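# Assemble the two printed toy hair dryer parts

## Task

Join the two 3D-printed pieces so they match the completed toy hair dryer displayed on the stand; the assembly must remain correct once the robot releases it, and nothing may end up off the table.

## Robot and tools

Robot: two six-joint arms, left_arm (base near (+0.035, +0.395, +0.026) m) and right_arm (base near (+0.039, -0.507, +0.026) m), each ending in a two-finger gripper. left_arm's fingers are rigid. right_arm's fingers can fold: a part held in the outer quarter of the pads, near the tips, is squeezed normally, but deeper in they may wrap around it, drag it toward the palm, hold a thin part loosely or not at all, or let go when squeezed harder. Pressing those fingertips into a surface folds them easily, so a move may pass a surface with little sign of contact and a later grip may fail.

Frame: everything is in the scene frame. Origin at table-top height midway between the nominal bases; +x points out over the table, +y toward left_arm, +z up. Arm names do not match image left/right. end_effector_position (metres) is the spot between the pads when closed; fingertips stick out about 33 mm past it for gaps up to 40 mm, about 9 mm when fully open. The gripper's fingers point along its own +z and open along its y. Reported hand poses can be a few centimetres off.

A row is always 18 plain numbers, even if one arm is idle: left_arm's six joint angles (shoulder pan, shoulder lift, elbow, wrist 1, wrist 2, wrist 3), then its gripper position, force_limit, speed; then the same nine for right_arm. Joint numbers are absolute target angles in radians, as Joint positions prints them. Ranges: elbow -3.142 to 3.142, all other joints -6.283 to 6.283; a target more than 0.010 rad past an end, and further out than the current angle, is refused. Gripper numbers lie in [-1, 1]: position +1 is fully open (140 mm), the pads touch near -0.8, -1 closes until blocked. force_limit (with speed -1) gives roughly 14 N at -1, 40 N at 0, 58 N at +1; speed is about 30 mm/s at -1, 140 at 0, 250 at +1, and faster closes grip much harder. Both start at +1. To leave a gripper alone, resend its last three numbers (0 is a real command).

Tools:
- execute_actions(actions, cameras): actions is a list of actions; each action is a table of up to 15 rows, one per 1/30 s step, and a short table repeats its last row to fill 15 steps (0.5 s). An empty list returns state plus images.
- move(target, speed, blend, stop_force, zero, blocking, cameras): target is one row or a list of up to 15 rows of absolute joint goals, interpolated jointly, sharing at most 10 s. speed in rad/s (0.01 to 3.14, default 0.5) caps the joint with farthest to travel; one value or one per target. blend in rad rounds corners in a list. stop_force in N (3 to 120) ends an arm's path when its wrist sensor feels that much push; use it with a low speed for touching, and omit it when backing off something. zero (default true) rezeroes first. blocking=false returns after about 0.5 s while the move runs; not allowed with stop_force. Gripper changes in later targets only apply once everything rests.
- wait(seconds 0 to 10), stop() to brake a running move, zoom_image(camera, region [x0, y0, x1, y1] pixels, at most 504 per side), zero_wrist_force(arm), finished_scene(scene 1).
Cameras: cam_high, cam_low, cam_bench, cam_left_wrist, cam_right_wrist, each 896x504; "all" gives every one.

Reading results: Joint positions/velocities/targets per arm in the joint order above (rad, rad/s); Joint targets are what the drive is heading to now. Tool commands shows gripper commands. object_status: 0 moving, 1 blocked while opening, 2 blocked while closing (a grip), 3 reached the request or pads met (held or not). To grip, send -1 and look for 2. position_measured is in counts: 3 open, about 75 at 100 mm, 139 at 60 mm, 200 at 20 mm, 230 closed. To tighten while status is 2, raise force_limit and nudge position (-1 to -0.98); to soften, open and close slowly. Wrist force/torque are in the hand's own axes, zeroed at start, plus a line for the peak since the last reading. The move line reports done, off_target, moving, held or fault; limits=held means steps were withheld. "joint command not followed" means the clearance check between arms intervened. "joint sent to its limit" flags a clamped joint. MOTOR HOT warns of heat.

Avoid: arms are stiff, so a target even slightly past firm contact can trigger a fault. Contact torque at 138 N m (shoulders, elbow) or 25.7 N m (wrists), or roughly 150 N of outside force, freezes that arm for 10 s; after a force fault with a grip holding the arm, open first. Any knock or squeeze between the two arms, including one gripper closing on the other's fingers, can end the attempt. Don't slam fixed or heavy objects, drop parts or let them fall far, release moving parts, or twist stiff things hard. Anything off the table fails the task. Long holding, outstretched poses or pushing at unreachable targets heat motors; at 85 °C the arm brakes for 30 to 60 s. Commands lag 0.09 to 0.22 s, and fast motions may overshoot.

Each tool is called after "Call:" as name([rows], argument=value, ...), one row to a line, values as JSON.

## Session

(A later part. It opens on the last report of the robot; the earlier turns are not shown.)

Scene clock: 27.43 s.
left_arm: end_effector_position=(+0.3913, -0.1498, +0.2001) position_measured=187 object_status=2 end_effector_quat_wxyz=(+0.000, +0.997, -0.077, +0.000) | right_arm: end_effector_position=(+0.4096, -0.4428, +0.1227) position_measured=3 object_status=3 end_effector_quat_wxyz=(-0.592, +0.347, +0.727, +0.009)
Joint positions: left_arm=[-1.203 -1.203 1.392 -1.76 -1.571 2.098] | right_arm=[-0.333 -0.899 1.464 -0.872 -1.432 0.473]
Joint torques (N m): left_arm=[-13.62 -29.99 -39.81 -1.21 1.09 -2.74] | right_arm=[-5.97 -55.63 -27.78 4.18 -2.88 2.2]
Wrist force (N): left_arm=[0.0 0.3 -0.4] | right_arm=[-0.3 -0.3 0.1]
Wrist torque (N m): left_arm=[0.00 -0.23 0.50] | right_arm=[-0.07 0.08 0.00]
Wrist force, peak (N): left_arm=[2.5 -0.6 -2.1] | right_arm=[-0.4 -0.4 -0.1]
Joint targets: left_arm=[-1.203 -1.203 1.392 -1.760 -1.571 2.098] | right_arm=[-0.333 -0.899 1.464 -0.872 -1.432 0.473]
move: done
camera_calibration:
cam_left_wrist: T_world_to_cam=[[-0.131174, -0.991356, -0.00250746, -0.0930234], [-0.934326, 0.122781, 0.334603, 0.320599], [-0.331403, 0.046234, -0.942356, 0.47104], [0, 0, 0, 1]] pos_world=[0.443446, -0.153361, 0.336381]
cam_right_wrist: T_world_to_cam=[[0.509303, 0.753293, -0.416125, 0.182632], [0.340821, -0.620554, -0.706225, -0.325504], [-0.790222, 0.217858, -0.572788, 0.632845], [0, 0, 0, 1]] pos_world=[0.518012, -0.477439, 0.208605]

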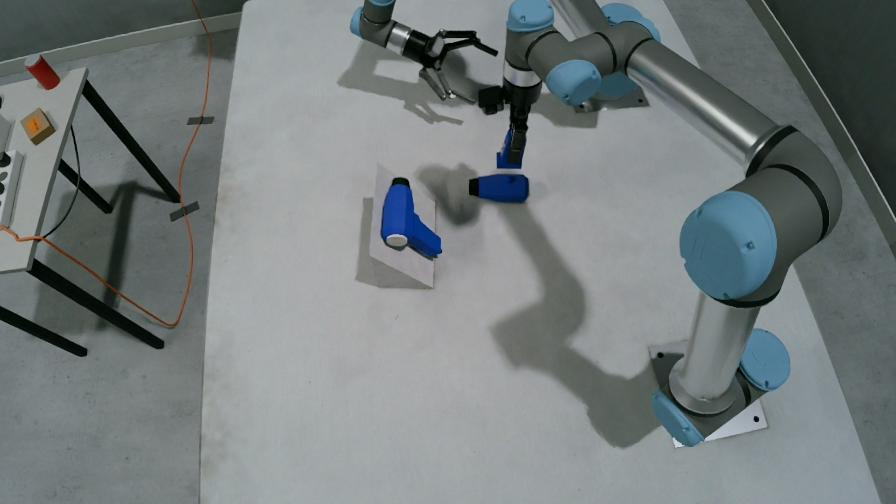

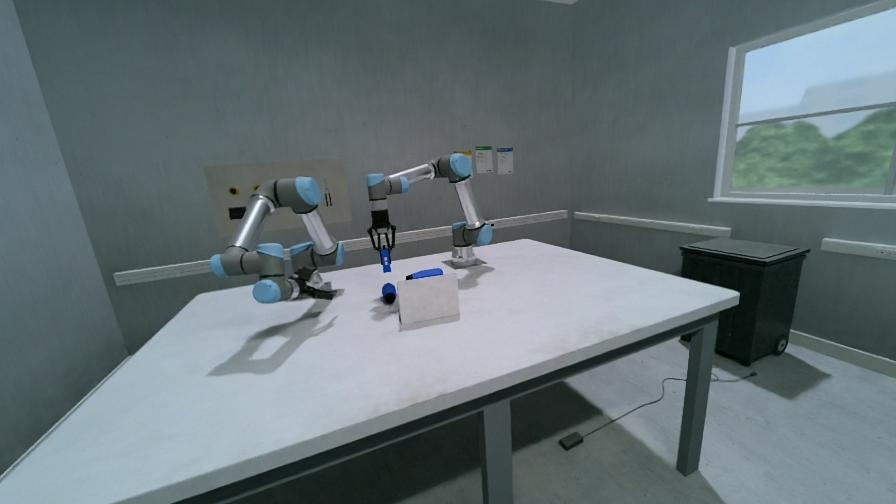

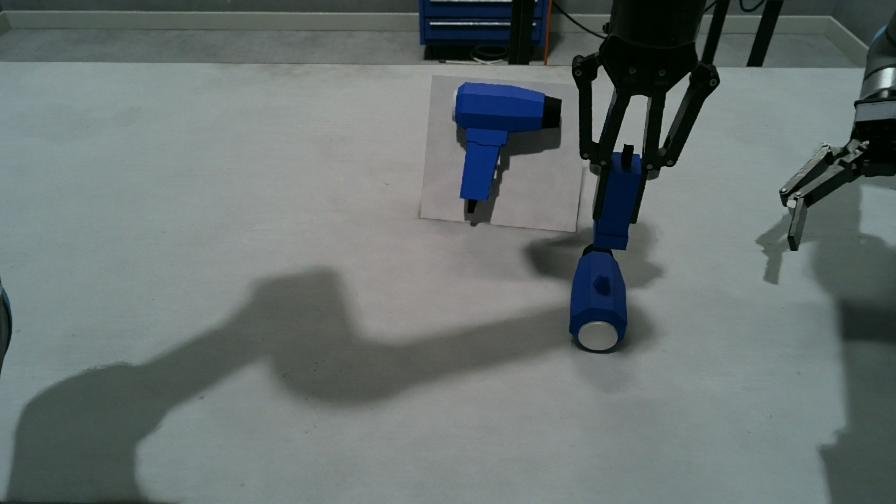

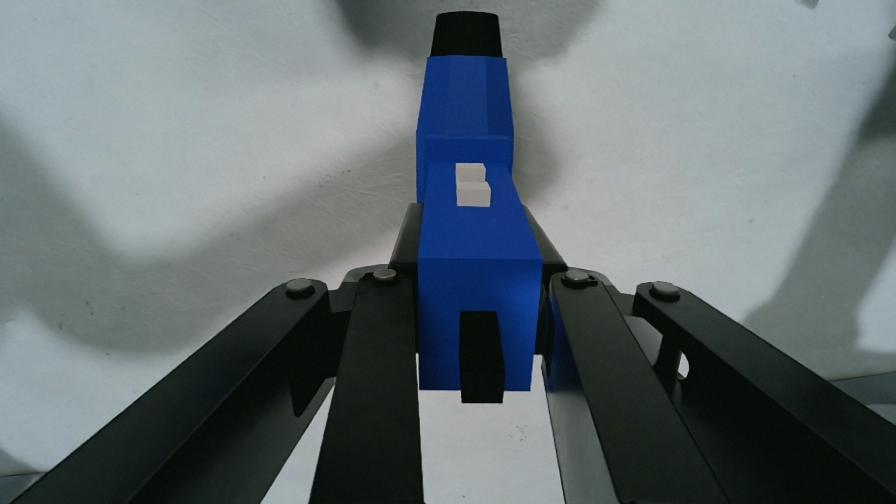

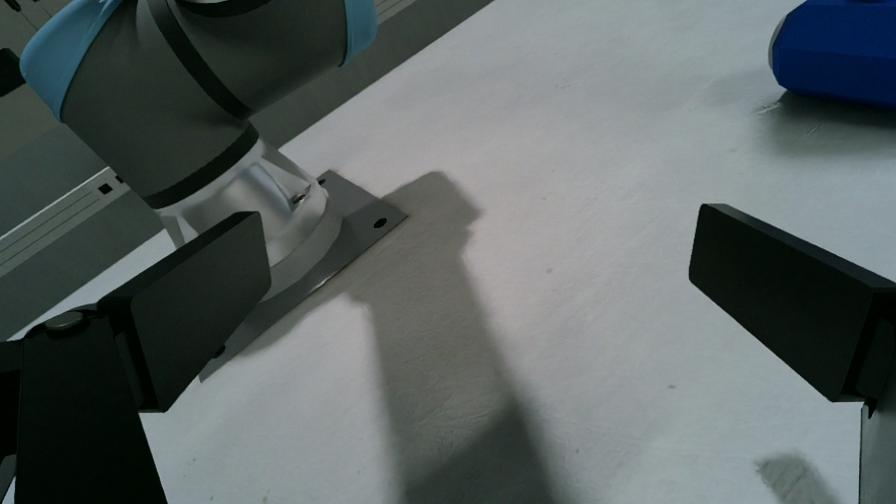

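Call:
move(target=[-1.2091,-1.1787,1.4704,-1.8625,-1.571,2.092,-1,0,-1,-0.333,-0.899,1.464,-0.872,-1.432,0.473,1,1,1], speed=0.1, stop_force=5, cameras=["all"])

Call:
zoom_image(camera="cam_bench", region=[550, 220, 650, 360])

Call:
zoom_image(camera="cam_high", region=[450, 120, 550, 220])

Call:
zoom_image(camera="cam_low", region=[350, 230, 430, 310])

Call:
zoom_image(camera="cam_left_wrist", region=[340, 0, 600, 250])

Scene clock: 30.47 s.
left_arm: end_effector_position=(+0.3880, -0.1521, +0.1571) position_measured=187 object_status=2 end_effector_quat_wxyz=(+0.000, +0.997, -0.077, +0.000) | right_arm: end_effector_position=(+0.4096, -0.4428, +0.1227) position_measured=3 object_status=3 end_effector_quat_wxyz=(-0.592, +0.347, +0.727, +0.009)
Joint positions: left_arm=[-1.209 -1.179 1.47 -1.862 -1.571 2.092] | right_arm=[-0.333 -0.899 1.464 -0.872 -1.432 0.473]
Joint torques (N m): left_arm=[-13.43 -30.2 -12.53 -4.61 1.08 -2.9] | right_arm=[-5.98 -56.71 -28.2 4.12 -2.77 2.25]
Wrist force (N): left_arm=[0.1 0.3 -0.4] | right_arm=[-0.1 0.1 -0.2]
Wrist torque (N m): left_arm=[0.01 -0.24 0.50] | right_arm=[0.02 0.03 0.00]
Wrist force, peak (N): left_arm=[-0.1 0.4 -1.2] | right_arm=[0.0 -0.4 -0.1]
Joint targets: left_arm=[-1.209 -1.179 1.470 -1.863 -1.571 2.092] | right_arm=[-0.333 -0.899 1.464 -0.872 -1.432 0.473]
move: done
camera_calibration:
cam_left_wrist: T_world_to_cam=[[-0.131266, -0.991344, -0.00247383, -0.0958113], [-0.934313, 0.12288, 0.334603, 0.332195], [-0.331403, 0.0462334, -0.942356, 0.429531], [0, 0, 0, 1]] pos_world=[0.440146, -0.155661, 0.293381]
cam_right_wrist: T_world_to_cam=[[0.509303, 0.753293, -0.416125, 0.182632], [0.340821, -0.620554, -0.706225, -0.325504], [-0.790222, 0.217858, -0.572788, 0.632845], [0, 0, 0, 1]] pos_world=[0.518012, -0.477439, 0.208605]

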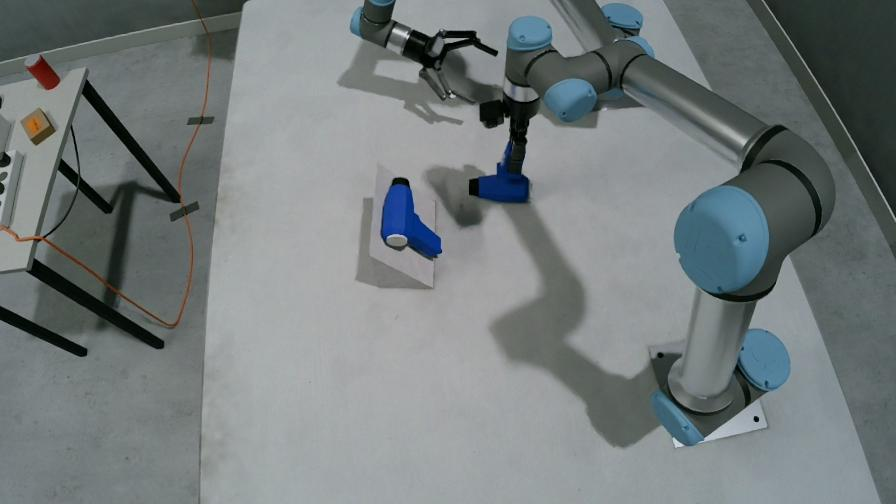

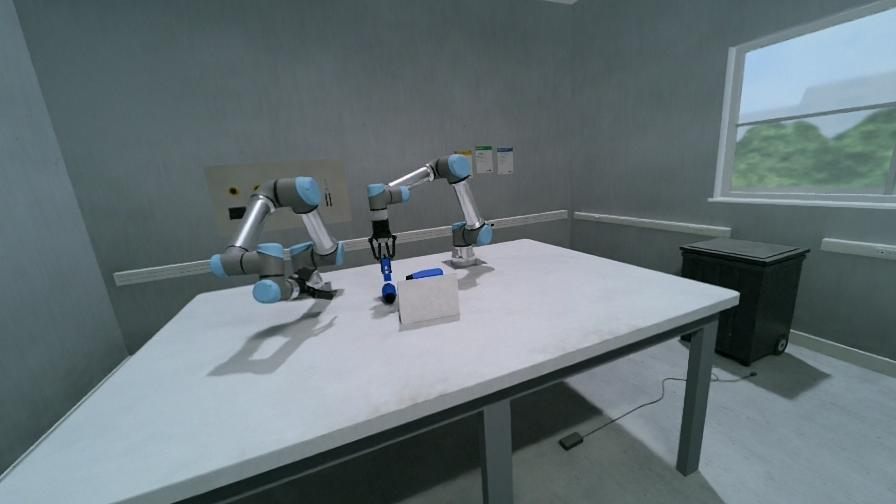

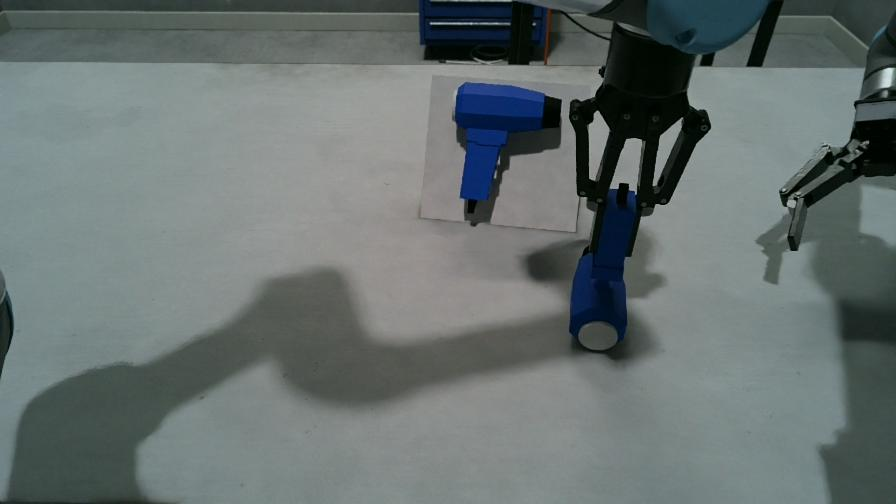

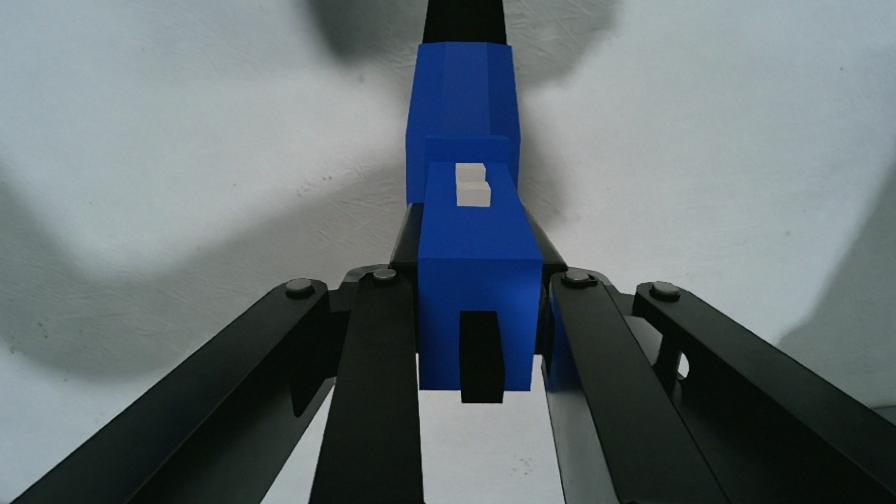

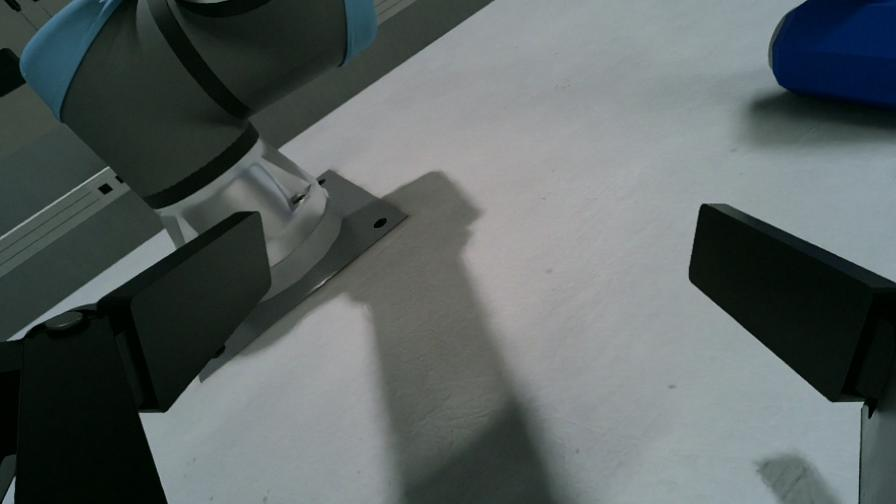

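Scaled by 3.600 from the camera's 896x504 image, which has a finer 1280x720 frame.

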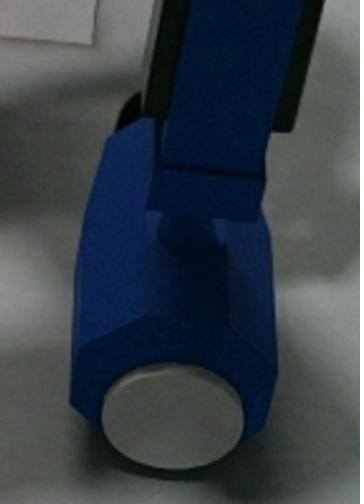

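Scaled by 5.040 from the camera's 896x504 image, which has a finer 1280x720 frame.

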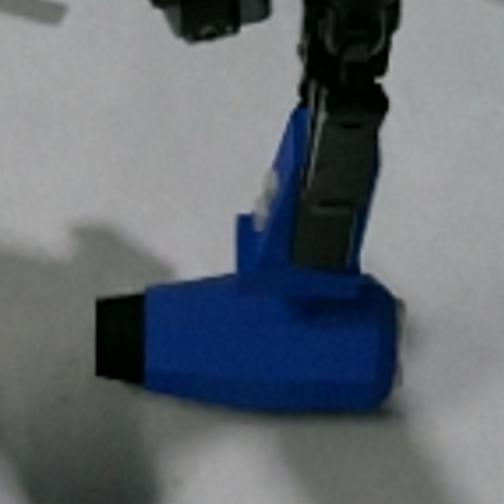

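Scaled by 6.300 from the camera's 896x504 image, which has a finer 1280x720 frame.

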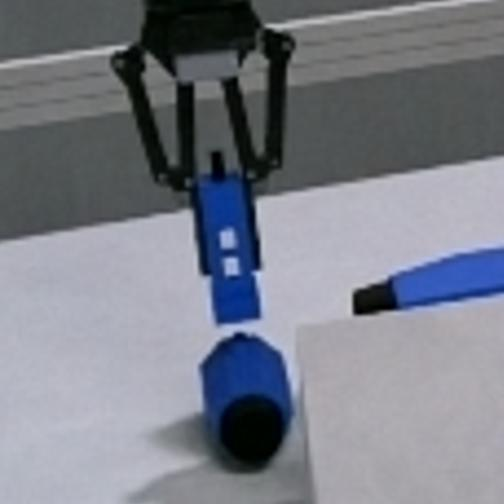

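Scaled by 1.938 from the camera's 896x504 image, which has a finer 1280x720 frame.

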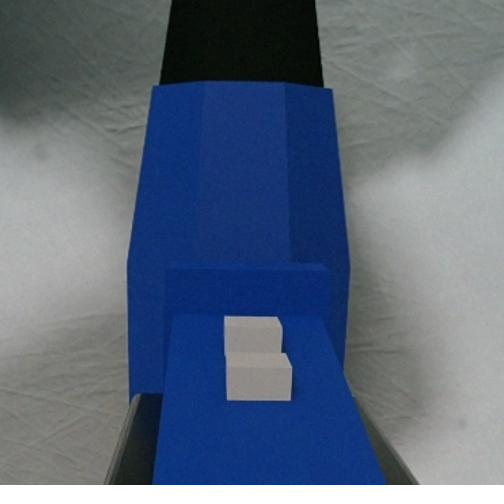

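Call:
move(target=[-1.2087,-1.1473,1.5246,-1.9481,-1.571,2.110,-1,0,-1,-0.333,-0.899,1.464,-0.872,-1.432,0.473,1,1,1], speed=0.04, stop_force=10, cameras=["cam_high","cam_bench","cam_left_wrist"])

Call:
zoom_image(camera="cam_bench", region=[550, 220, 650, 360])

Call:
zoom_image(camera="cam_high", region=[450, 120, 550, 220])

Scene clock: 34.33 s.
left_arm: end_effector_position=(+0.3886, -0.1531, +0.1252) position_measured=187 object_status=2 end_effector_quat_wxyz=(+0.000, +0.996, -0.085, +0.000) | right_arm: end_effector_position=(+0.4096, -0.4428, +0.1227) position_measured=3 object_status=3 end_effector_quat_wxyz=(-0.592, +0.347, +0.727, +0.009)
Joint positions: left_arm=[-1.209 -1.152 1.517 -1.936 -1.571 2.107] | right_arm=[-0.333 -0.899 1.464 -0.872 -1.432 0.473]
Joint torques (N m): left_arm=[7.89 -42.54 -36.23 -0.86 0.91 -2.83] | right_arm=[-5.18 -55.95 -27.1 4.03 -2.8 2.18]
Wrist force (N): left_arm=[0.7 1.1 -5.2] | right_arm=[-0.1 0.1 0.2]
Wrist torque (N m): left_arm=[-0.05 -0.23 0.35] | right_arm=[0.02 0.02 0.00]
Wrist force, peak (N): left_arm=[-5.7 -4.0 -30.5] | right_arm=[0.0 -0.4 -0.3]
Joint targets: left_arm=[-1.209 -1.152 1.517 -1.936 -1.571 2.107] | right_arm=[-0.333 -0.899 1.464 -0.872 -1.432 0.473]
move: contact (left_arm); left_arm: the wrist 1 is farthest, 0.012 rad from its target
camera_calibration:
cam_left_wrist: T_world_to_cam=[[-0.146276, -0.989241, -0.00247434, -0.0907362], [-0.93234, 0.137025, 0.334614, 0.344961], [-0.330675, 0.0512527, -0.942352, 0.400205], [0, 0, 0, 1]] pos_world=[0.440686, -0.15754, 0.261481]
Images, in order (width x height): cam_high 896x504, cam_bench 896x504, cam_left_wrist 896x504.

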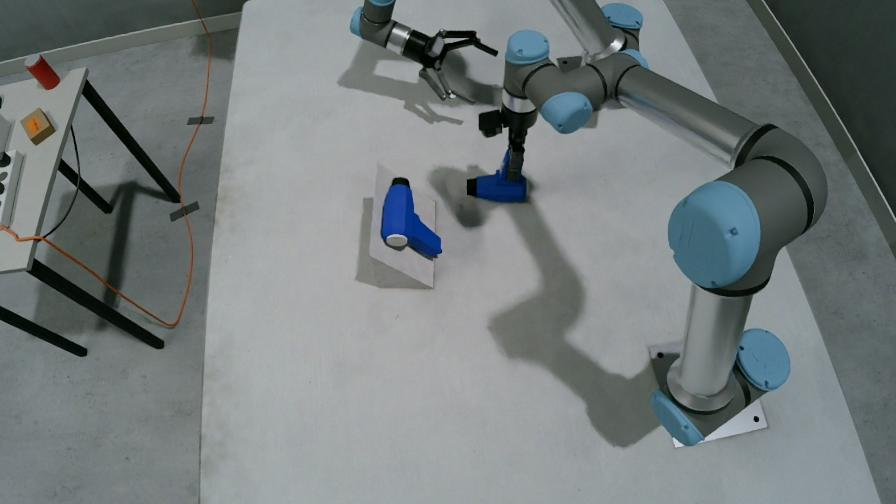

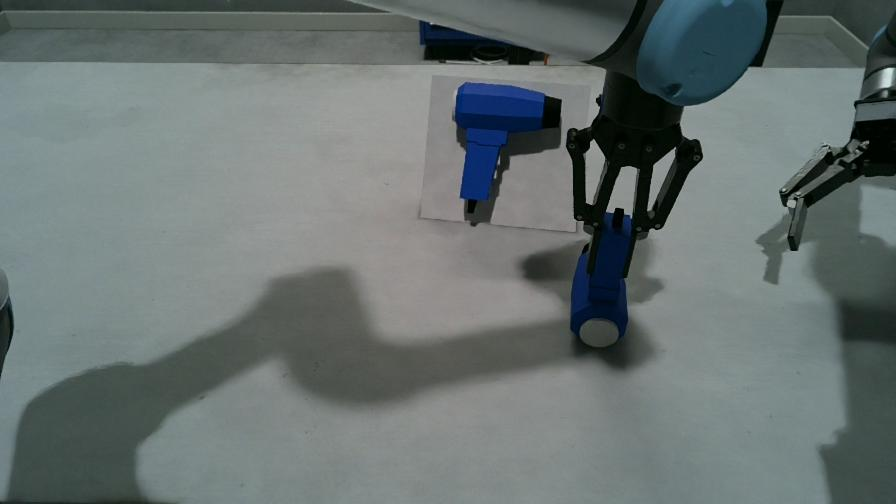

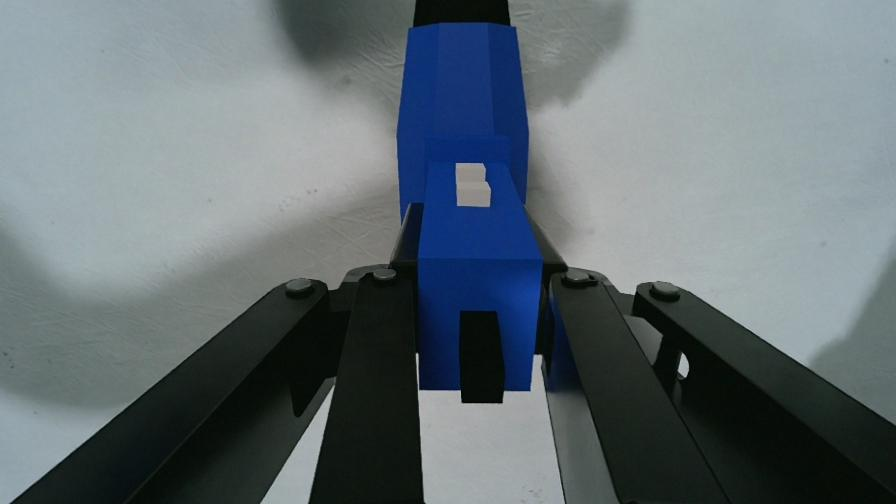

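Scaled by 3.600 from the camera's 896x504 image, which has a finer 1280x720 frame.

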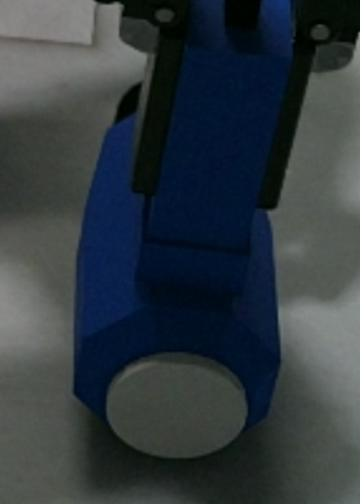

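Scaled by 5.040 from the camera's 896x504 image, which has a finer 1280x720 frame.

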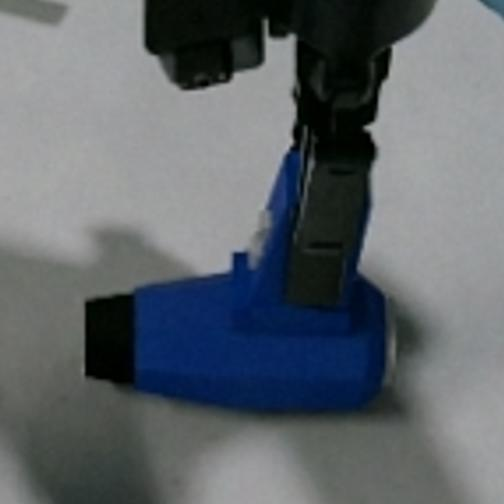

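Call:
zoom_image(camera="cam_bench", region=[575, 270, 635, 330])

Call:
zoom_image(camera="cam_high", region=[480, 160, 540, 210])

Call:
zoom_image(camera="cam_left_wrist", region=[380, 0, 560, 220])

Scaled by 8.400 from the camera's 896x504 image, which has a finer 1280x720 frame.

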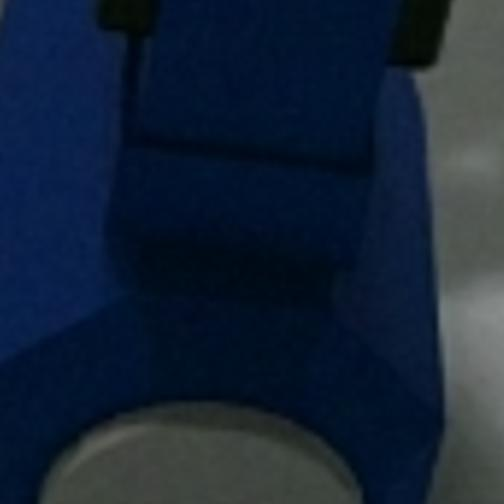

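Scaled by 8.400 from the camera's 896x504 image, which has a finer 1280x720 frame.

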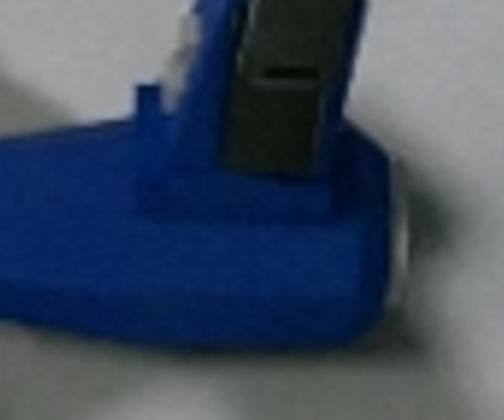

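Scaled by 2.291 from the camera's 896x504 image, which has a finer 1280x720 frame.

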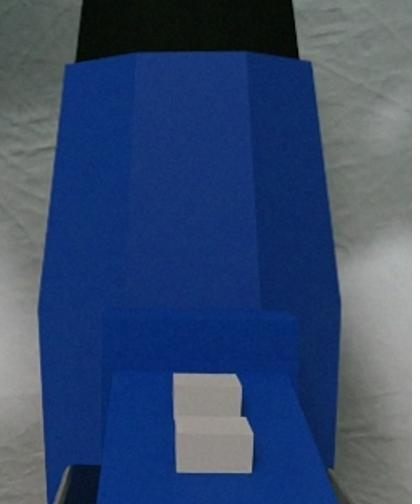

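Call:
move(target=[-1.2087,-1.1473,1.5246,-1.9481,-1.571,2.110,-1,0,-1,-0.333,-0.899,1.464,-0.872,-1.432,0.473,1,1,1], speed=0.02, stop_force=25, cameras=["cam_high","cam_bench","cam_left_wrist"])

Call:
zoom_image(camera="cam_bench", region=[575, 270, 635, 330])

Call:
zoom_image(camera="cam_high", region=[450, 120, 550, 220])

Scene clock: 36.27 s.
left_arm: end_effector_position=(+0.3887, -0.1533, +0.1247) position_measured=187 object_status=2 end_effector_quat_wxyz=(+0.000, +0.996, -0.085, +0.000) | right_arm: end_effector_position=(+0.4096, -0.4428, +0.1227) position_measured=3 object_status=3 end_effector_quat_wxyz=(-0.592, +0.347, +0.727, +0.009)
Joint positions: left_arm=[-1.209 -1.151 1.518 -1.938 -1.571 2.108] | right_arm=[-0.333 -0.899 1.464 -0.872 -1.432 0.473]
Joint torques (N m): left_arm=[3.62 -30.03 -28.84 -1.4 0.88 -2.79] | right_arm=[-4.85 -56.4 -27.35 4.12 -2.82 2.16]
Wrist force (N): left_arm=[-5.3 -4.2 -28.6] | right_arm=[-0.1 0.2 -0.1]
Wrist torque (N m): left_arm=[0.31 -0.20 0.34] | right_arm=[0.03 0.03 0.00]
Wrist force, peak (N): left_arm=[-7.7 -5.8 -42.3] | right_arm=[-0.3 0.1 -0.4]
Joint targets: left_arm=[-1.209 -1.151 1.518 -1.938 -1.571 2.108] | right_arm=[-0.333 -0.899 1.464 -0.872 -1.432 0.473]
move: contact (left_arm)
camera_calibration:
cam_left_wrist: T_world_to_cam=[[-0.146362, -0.989229, -0.00184268, -0.0909595], [-0.932397, 0.137331, 0.334329, 0.345254], [-0.330475, 0.0506512, -0.942455, 0.399679], [0, 0, 0, 1]] pos_world=[0.440685, -0.157638, 0.261083]
Images, in order (width x height): cam_high 896x504, cam_bench 896x504, cam_left_wrist 896x504.

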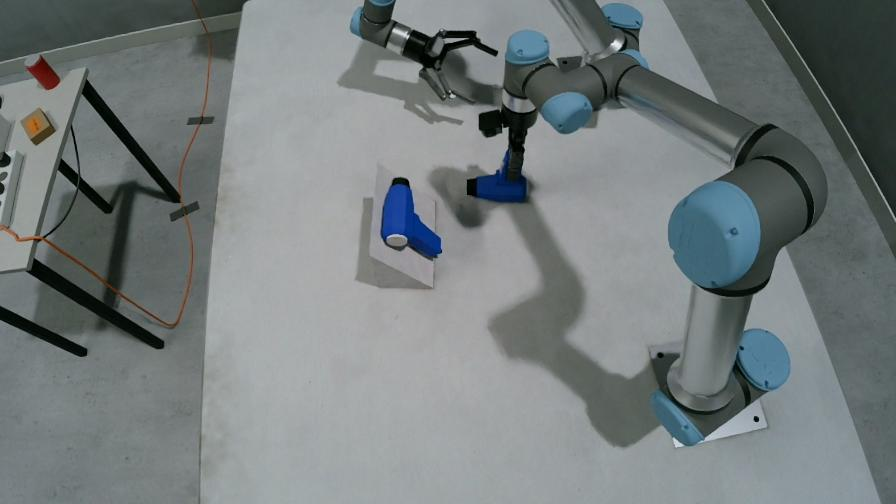

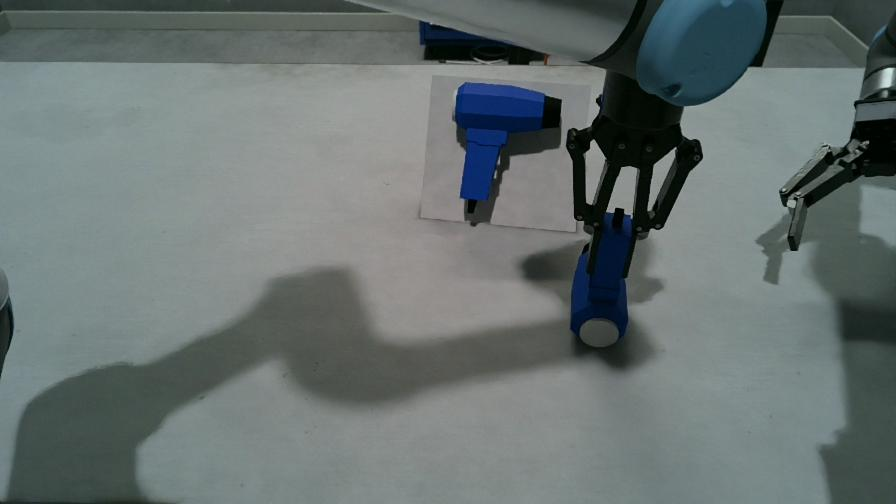

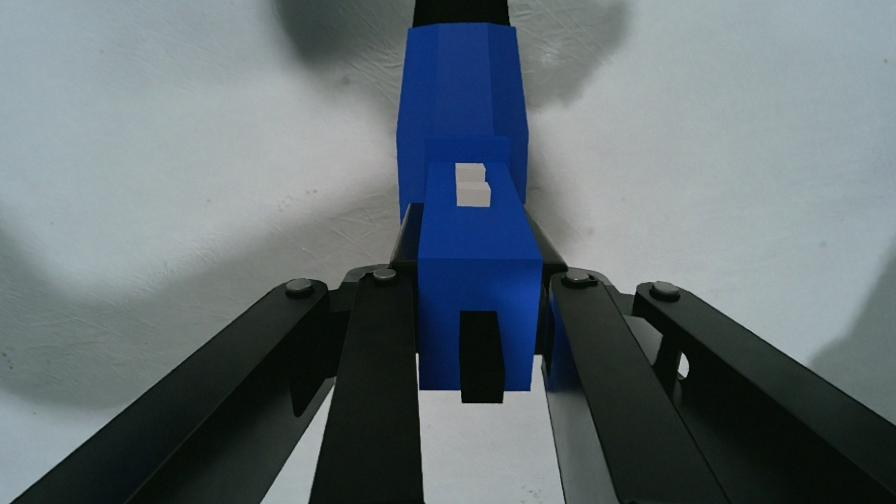

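Scaled by 8.400 from the camera's 896x504 image, which has a finer 1280x720 frame.

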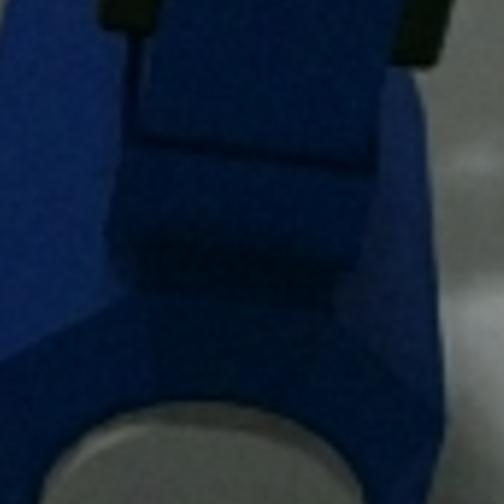

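Scaled by 5.040 from the camera's 896x504 image, which has a finer 1280x720 frame.

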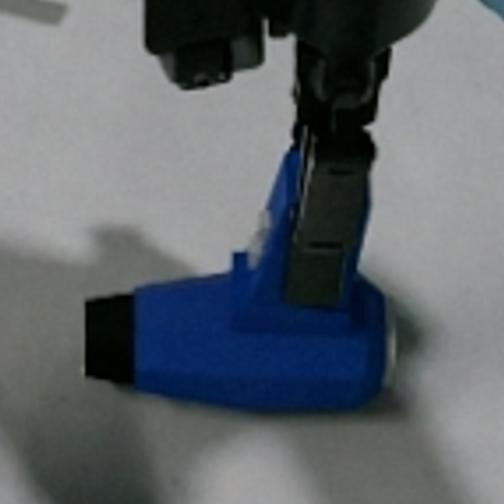

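Call:
move(target=[-1.209,-1.152,1.517,-1.936,-1.571,2.107,-1,0,-1,-0.333,-0.899,1.464,-0.872,-1.432,0.473,1,1,1], speed=0.02)

Call:
move(target=[-1.209,-1.152,1.517,-1.936,-1.571,2.107,1,0,-1,-0.333,-0.899,1.464,-0.872,-1.432,0.473,1,1,1], cameras=["cam_high","cam_bench","cam_left_wrist"])

Call:
zoom_image(camera="cam_bench", region=[550, 220, 650, 360])

Call:
zoom_image(camera="cam_high", region=[450, 120, 550, 220])

Scene clock: 37.37 s.
left_arm: end_effector_position=(+0.3885, -0.1531, +0.1253) position_measured=187 object_status=2 end_effector_quat_wxyz=(+0.000, +0.996, -0.084, +0.000) | right_arm: end_effector_position=(+0.4096, -0.4428, +0.1227) position_measured=3 object_status=3 end_effector_quat_wxyz=(-0.592, +0.347, +0.727, +0.009)
Joint positions: left_arm=[-1.209 -1.152 1.517 -1.936 -1.571 2.107] | right_arm=[-0.333 -0.899 1.464 -0.872 -1.432 0.473]
Joint torques (N m): left_arm=[-12.74 -46.79 -37.97 -0.95 0.96 -2.77] | right_arm=[-4.71 -56.34 -27.76 4.23 -2.84 2.04]
Wrist force (N): left_arm=[0.5 1.2 -1.9] | right_arm=[-0.1 -0.1 -0.3]
Wrist torque (N m): left_arm=[0.02 -0.25 0.41] | right_arm=[-0.02 0.02 0.01]
Wrist force, peak (N): left_arm=[-5.1 -4.0 -28.7] | right_arm=[0.3 0.1 -0.3]
Joint targets: left_arm=[-1.209 -1.152 1.517 -1.936 -1.571 2.107] | right_arm=[-0.333 -0.899 1.464 -0.872 -1.432 0.473]
move: done

Scene clock: 41.43 s.
left_arm: end_effector_position=(+0.3885, -0.1532, +0.1254) position_measured=3 object_status=0 end_effector_quat_wxyz=(+0.000, +0.996, -0.085, +0.000) | right_arm: end_effector_position=(+0.4096, -0.4428, +0.1227) position_measured=3 object_status=3 end_effector_quat_wxyz=(-0.592, +0.347, +0.727, +0.009)
Joint positions: left_arm=[-1.209 -1.152 1.517 -1.936 -1.571 2.107] | right_arm=[-0.333 -0.899 1.464 -0.872 -1.432 0.473]
Joint torques (N m): left_arm=[-13.31 -47.04 -38.4 -4.37 0.76 -2.74] | right_arm=[-4.67 -55.81 -27.1 4.14 -2.73 2]
Wrist force (N): left_arm=[0.4 0.2 -1.1] | right_arm=[-0.2 0.0 0.0]
Wrist torque (N m): left_arm=[0.00 -0.31 0.40] | right_arm=[0.00 0.05 0.00]
Wrist force, peak (N): left_arm=[0.6 0.8 -1.4] | right_arm=[0.2 0.0 -0.4]
Joint targets: left_arm=[-1.209 -1.152 1.517 -1.936 -1.571 2.107] | right_arm=[-0.333 -0.899 1.464 -0.872 -1.432 0.473]
move: done
camera_calibration:
cam_left_wrist: T_world_to_cam=[[-0.146084, -0.98927, -0.00222866, -0.0909174], [-0.932368, 0.136928, 0.334575, 0.344681], [-0.33068, 0.0509541, -0.942366, 0.400382], [0, 0, 0, 1]] pos_world=[0.440486, -0.157539, 0.261782]
Images, in order (width x height): cam_high 896x504, cam_bench 896x504, cam_left_wrist 896x504.

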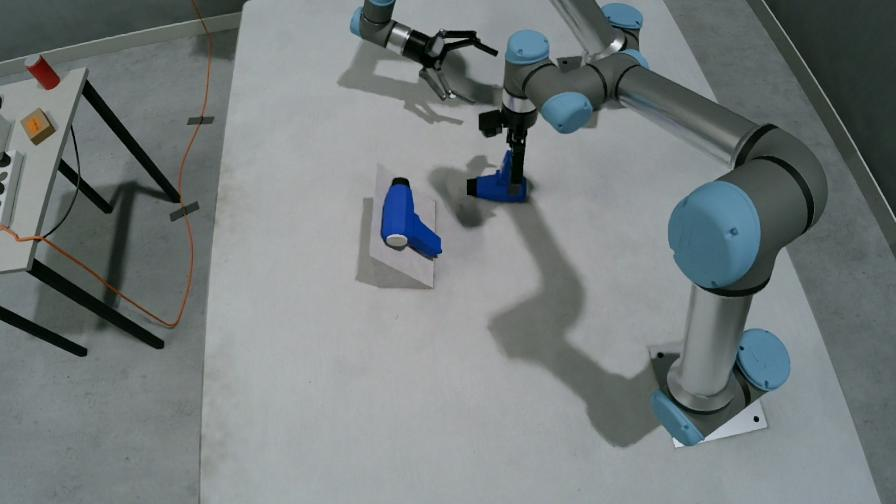

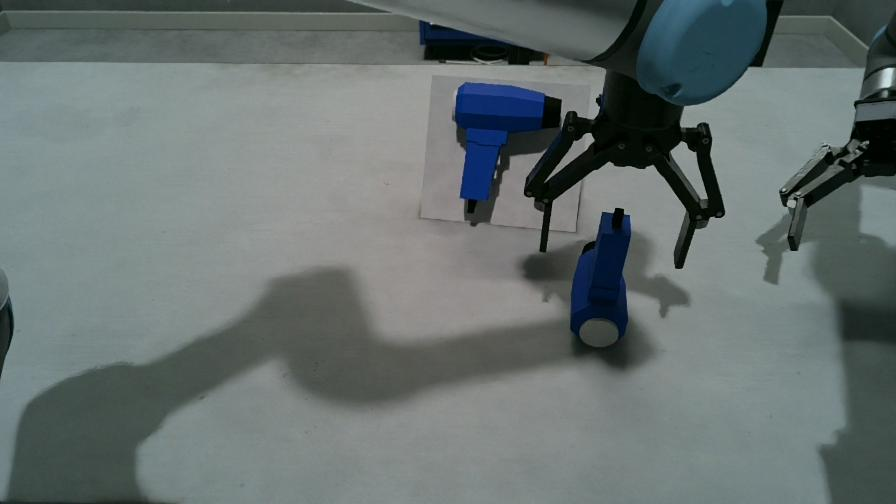

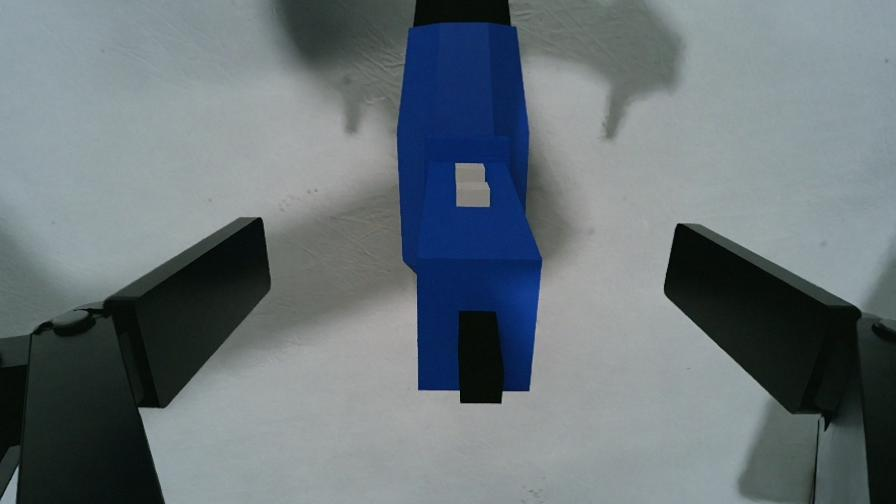

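Scaled by 3.600 from the camera's 896x504 image, which has a finer 1280x720 frame.

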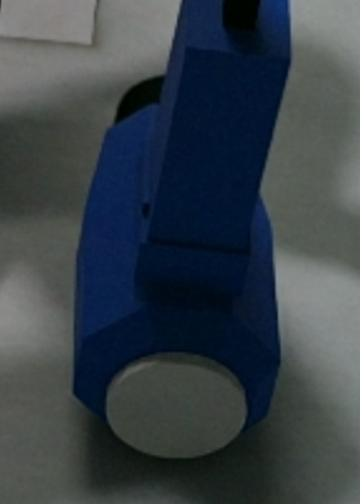

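Scaled by 5.040 from the camera's 896x504 image, which has a finer 1280x720 frame.

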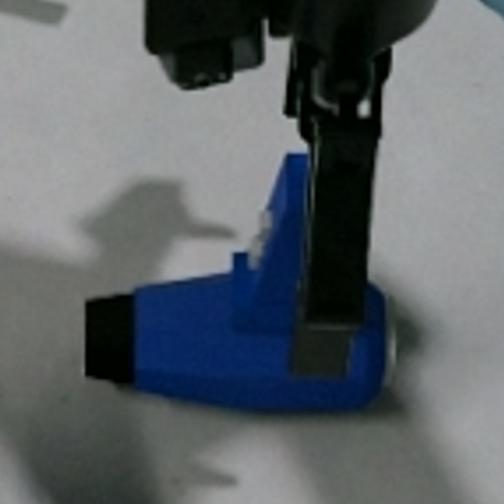

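Call:
move(target=[-1.203,-1.35,1.392,-1.62,-1.571,2.098,1,0,-1,-0.333,-0.899,1.464,-0.872,-1.432,0.473,1,1,1], speed=0.2, cameras=["all"])

Call:
zoom_image(camera="cam_high", region=[450, 120, 550, 220])

Call:
zoom_image(camera="cam_low", region=[360, 250, 420, 310])

Call:
zoom_image(camera="cam_left_wrist", region=[380, 50, 560, 300])

Scene clock: 43.67 s.
left_arm: end_effector_position=(+0.3728, -0.1026, +0.2759) position_measured=3 object_status=3 end_effector_quat_wxyz=(+0.003, +0.997, -0.077, +0.001) | right_arm: end_effector_position=(+0.4096, -0.4428, +0.1227) position_measured=3 object_status=3 end_effector_quat_wxyz=(-0.592, +0.347, +0.727, +0.009)
Joint positions: left_arm=[-1.203 -1.35 1.392 -1.62 -1.571 2.098] | right_arm=[-0.333 -0.899 1.464 -0.872 -1.432 0.473]
Joint torques (N m): left_arm=[15.18 -40.79 -39.43 -1.32 0.67 -2.85] | right_arm=[-4.22 -55.79 -27.7 4.15 -2.77 2.07]
Wrist force (N): left_arm=[0.2 0.2 -1.1] | right_arm=[-0.2 -0.1 -0.1]
Wrist torque (N m): left_arm=[-0.02 -0.28 0.51] | right_arm=[-0.03 0.05 -0.01]
Wrist force, peak (N): left_arm=[0.0 0.1 -2.0] | right_arm=[-0.4 -0.5 -0.1]
Joint targets: left_arm=[-1.203 -1.350 1.392 -1.620 -1.571 2.098] | right_arm=[-0.333 -0.899 1.464 -0.872 -1.432 0.473]
move: done
camera_calibration:
cam_left_wrist: T_world_to_cam=[[-0.131206, -0.991348, 0.00380508, -0.0502015], [-0.935168, 0.125042, 0.3314, 0.273505], [-0.329009, 0.0399232, -0.943483, 0.532975], [0, 0, 0, 1]] pos_world=[0.42454, -0.105245, 0.412404]
cam_right_wrist: T_world_to_cam=[[0.509303, 0.753293, -0.416125, 0.182632], [0.340821, -0.620554, -0.706225, -0.325504], [-0.790222, 0.217858, -0.572788, 0.632845], [0, 0, 0, 1]] pos_world=[0.518012, -0.477439, 0.208605]

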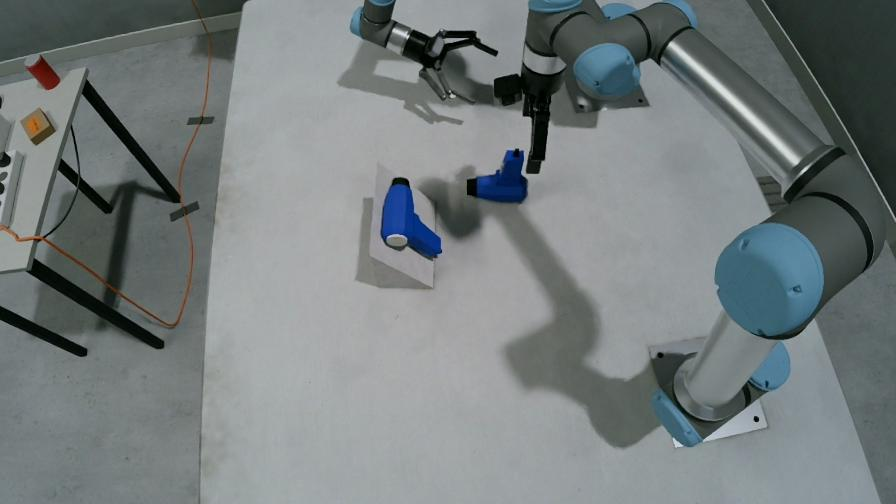

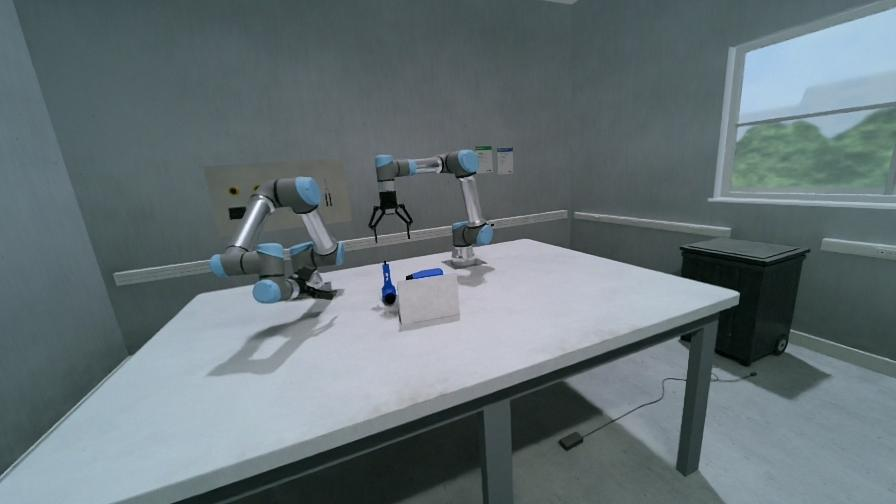

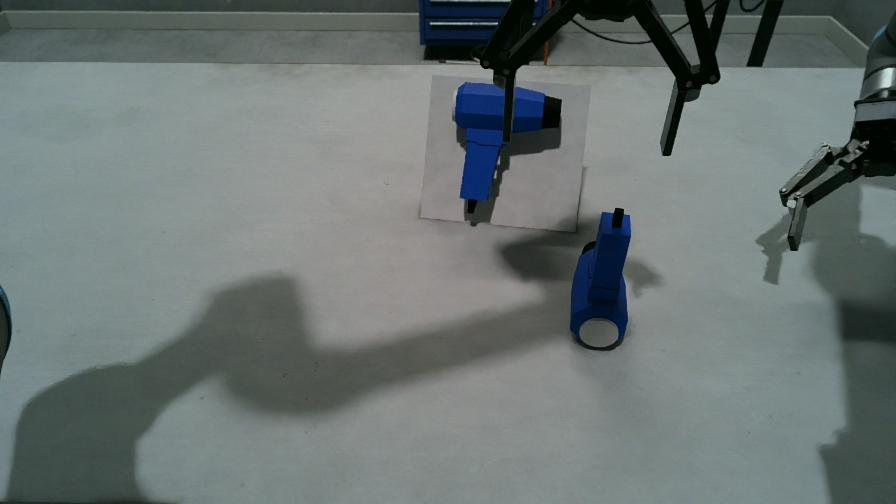

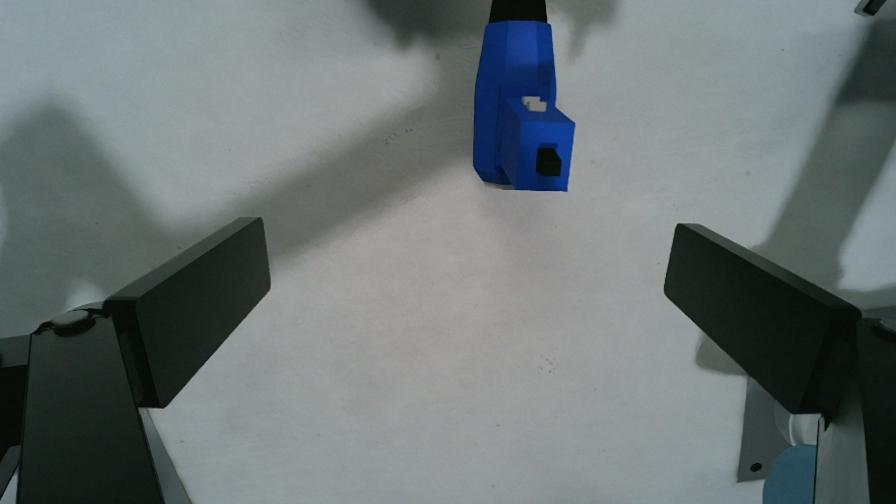

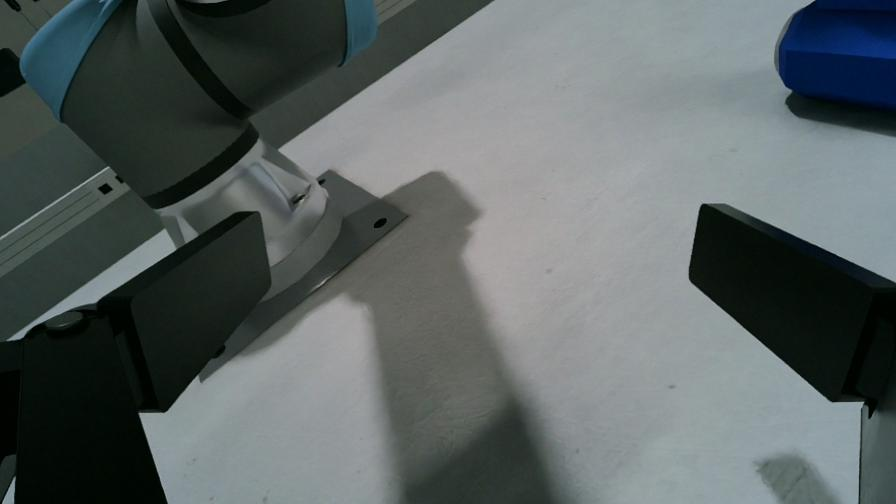

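Scaled by 5.040 from the camera's 896x504 image, which has a finer 1280x720 frame.

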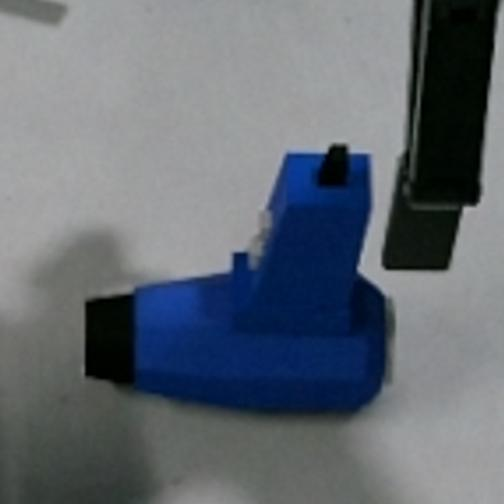

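Scaled by 8.400 from the camera's 896x504 image, which has a finer 1280x720 frame.

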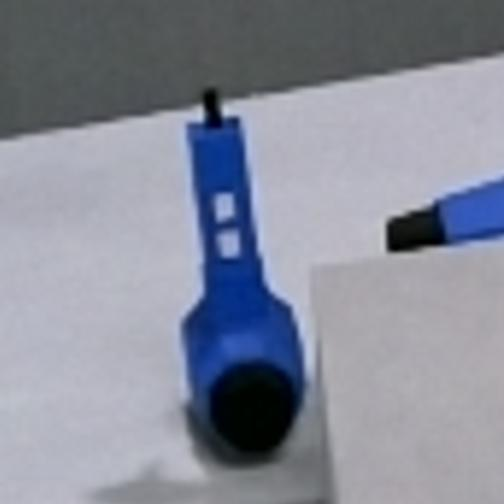

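Scaled by 2.016 from the camera's 896x504 image, which has a finer 1280x720 frame.

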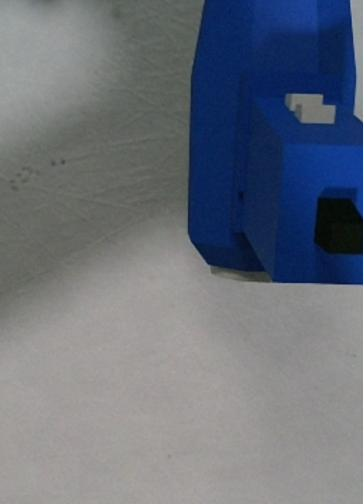

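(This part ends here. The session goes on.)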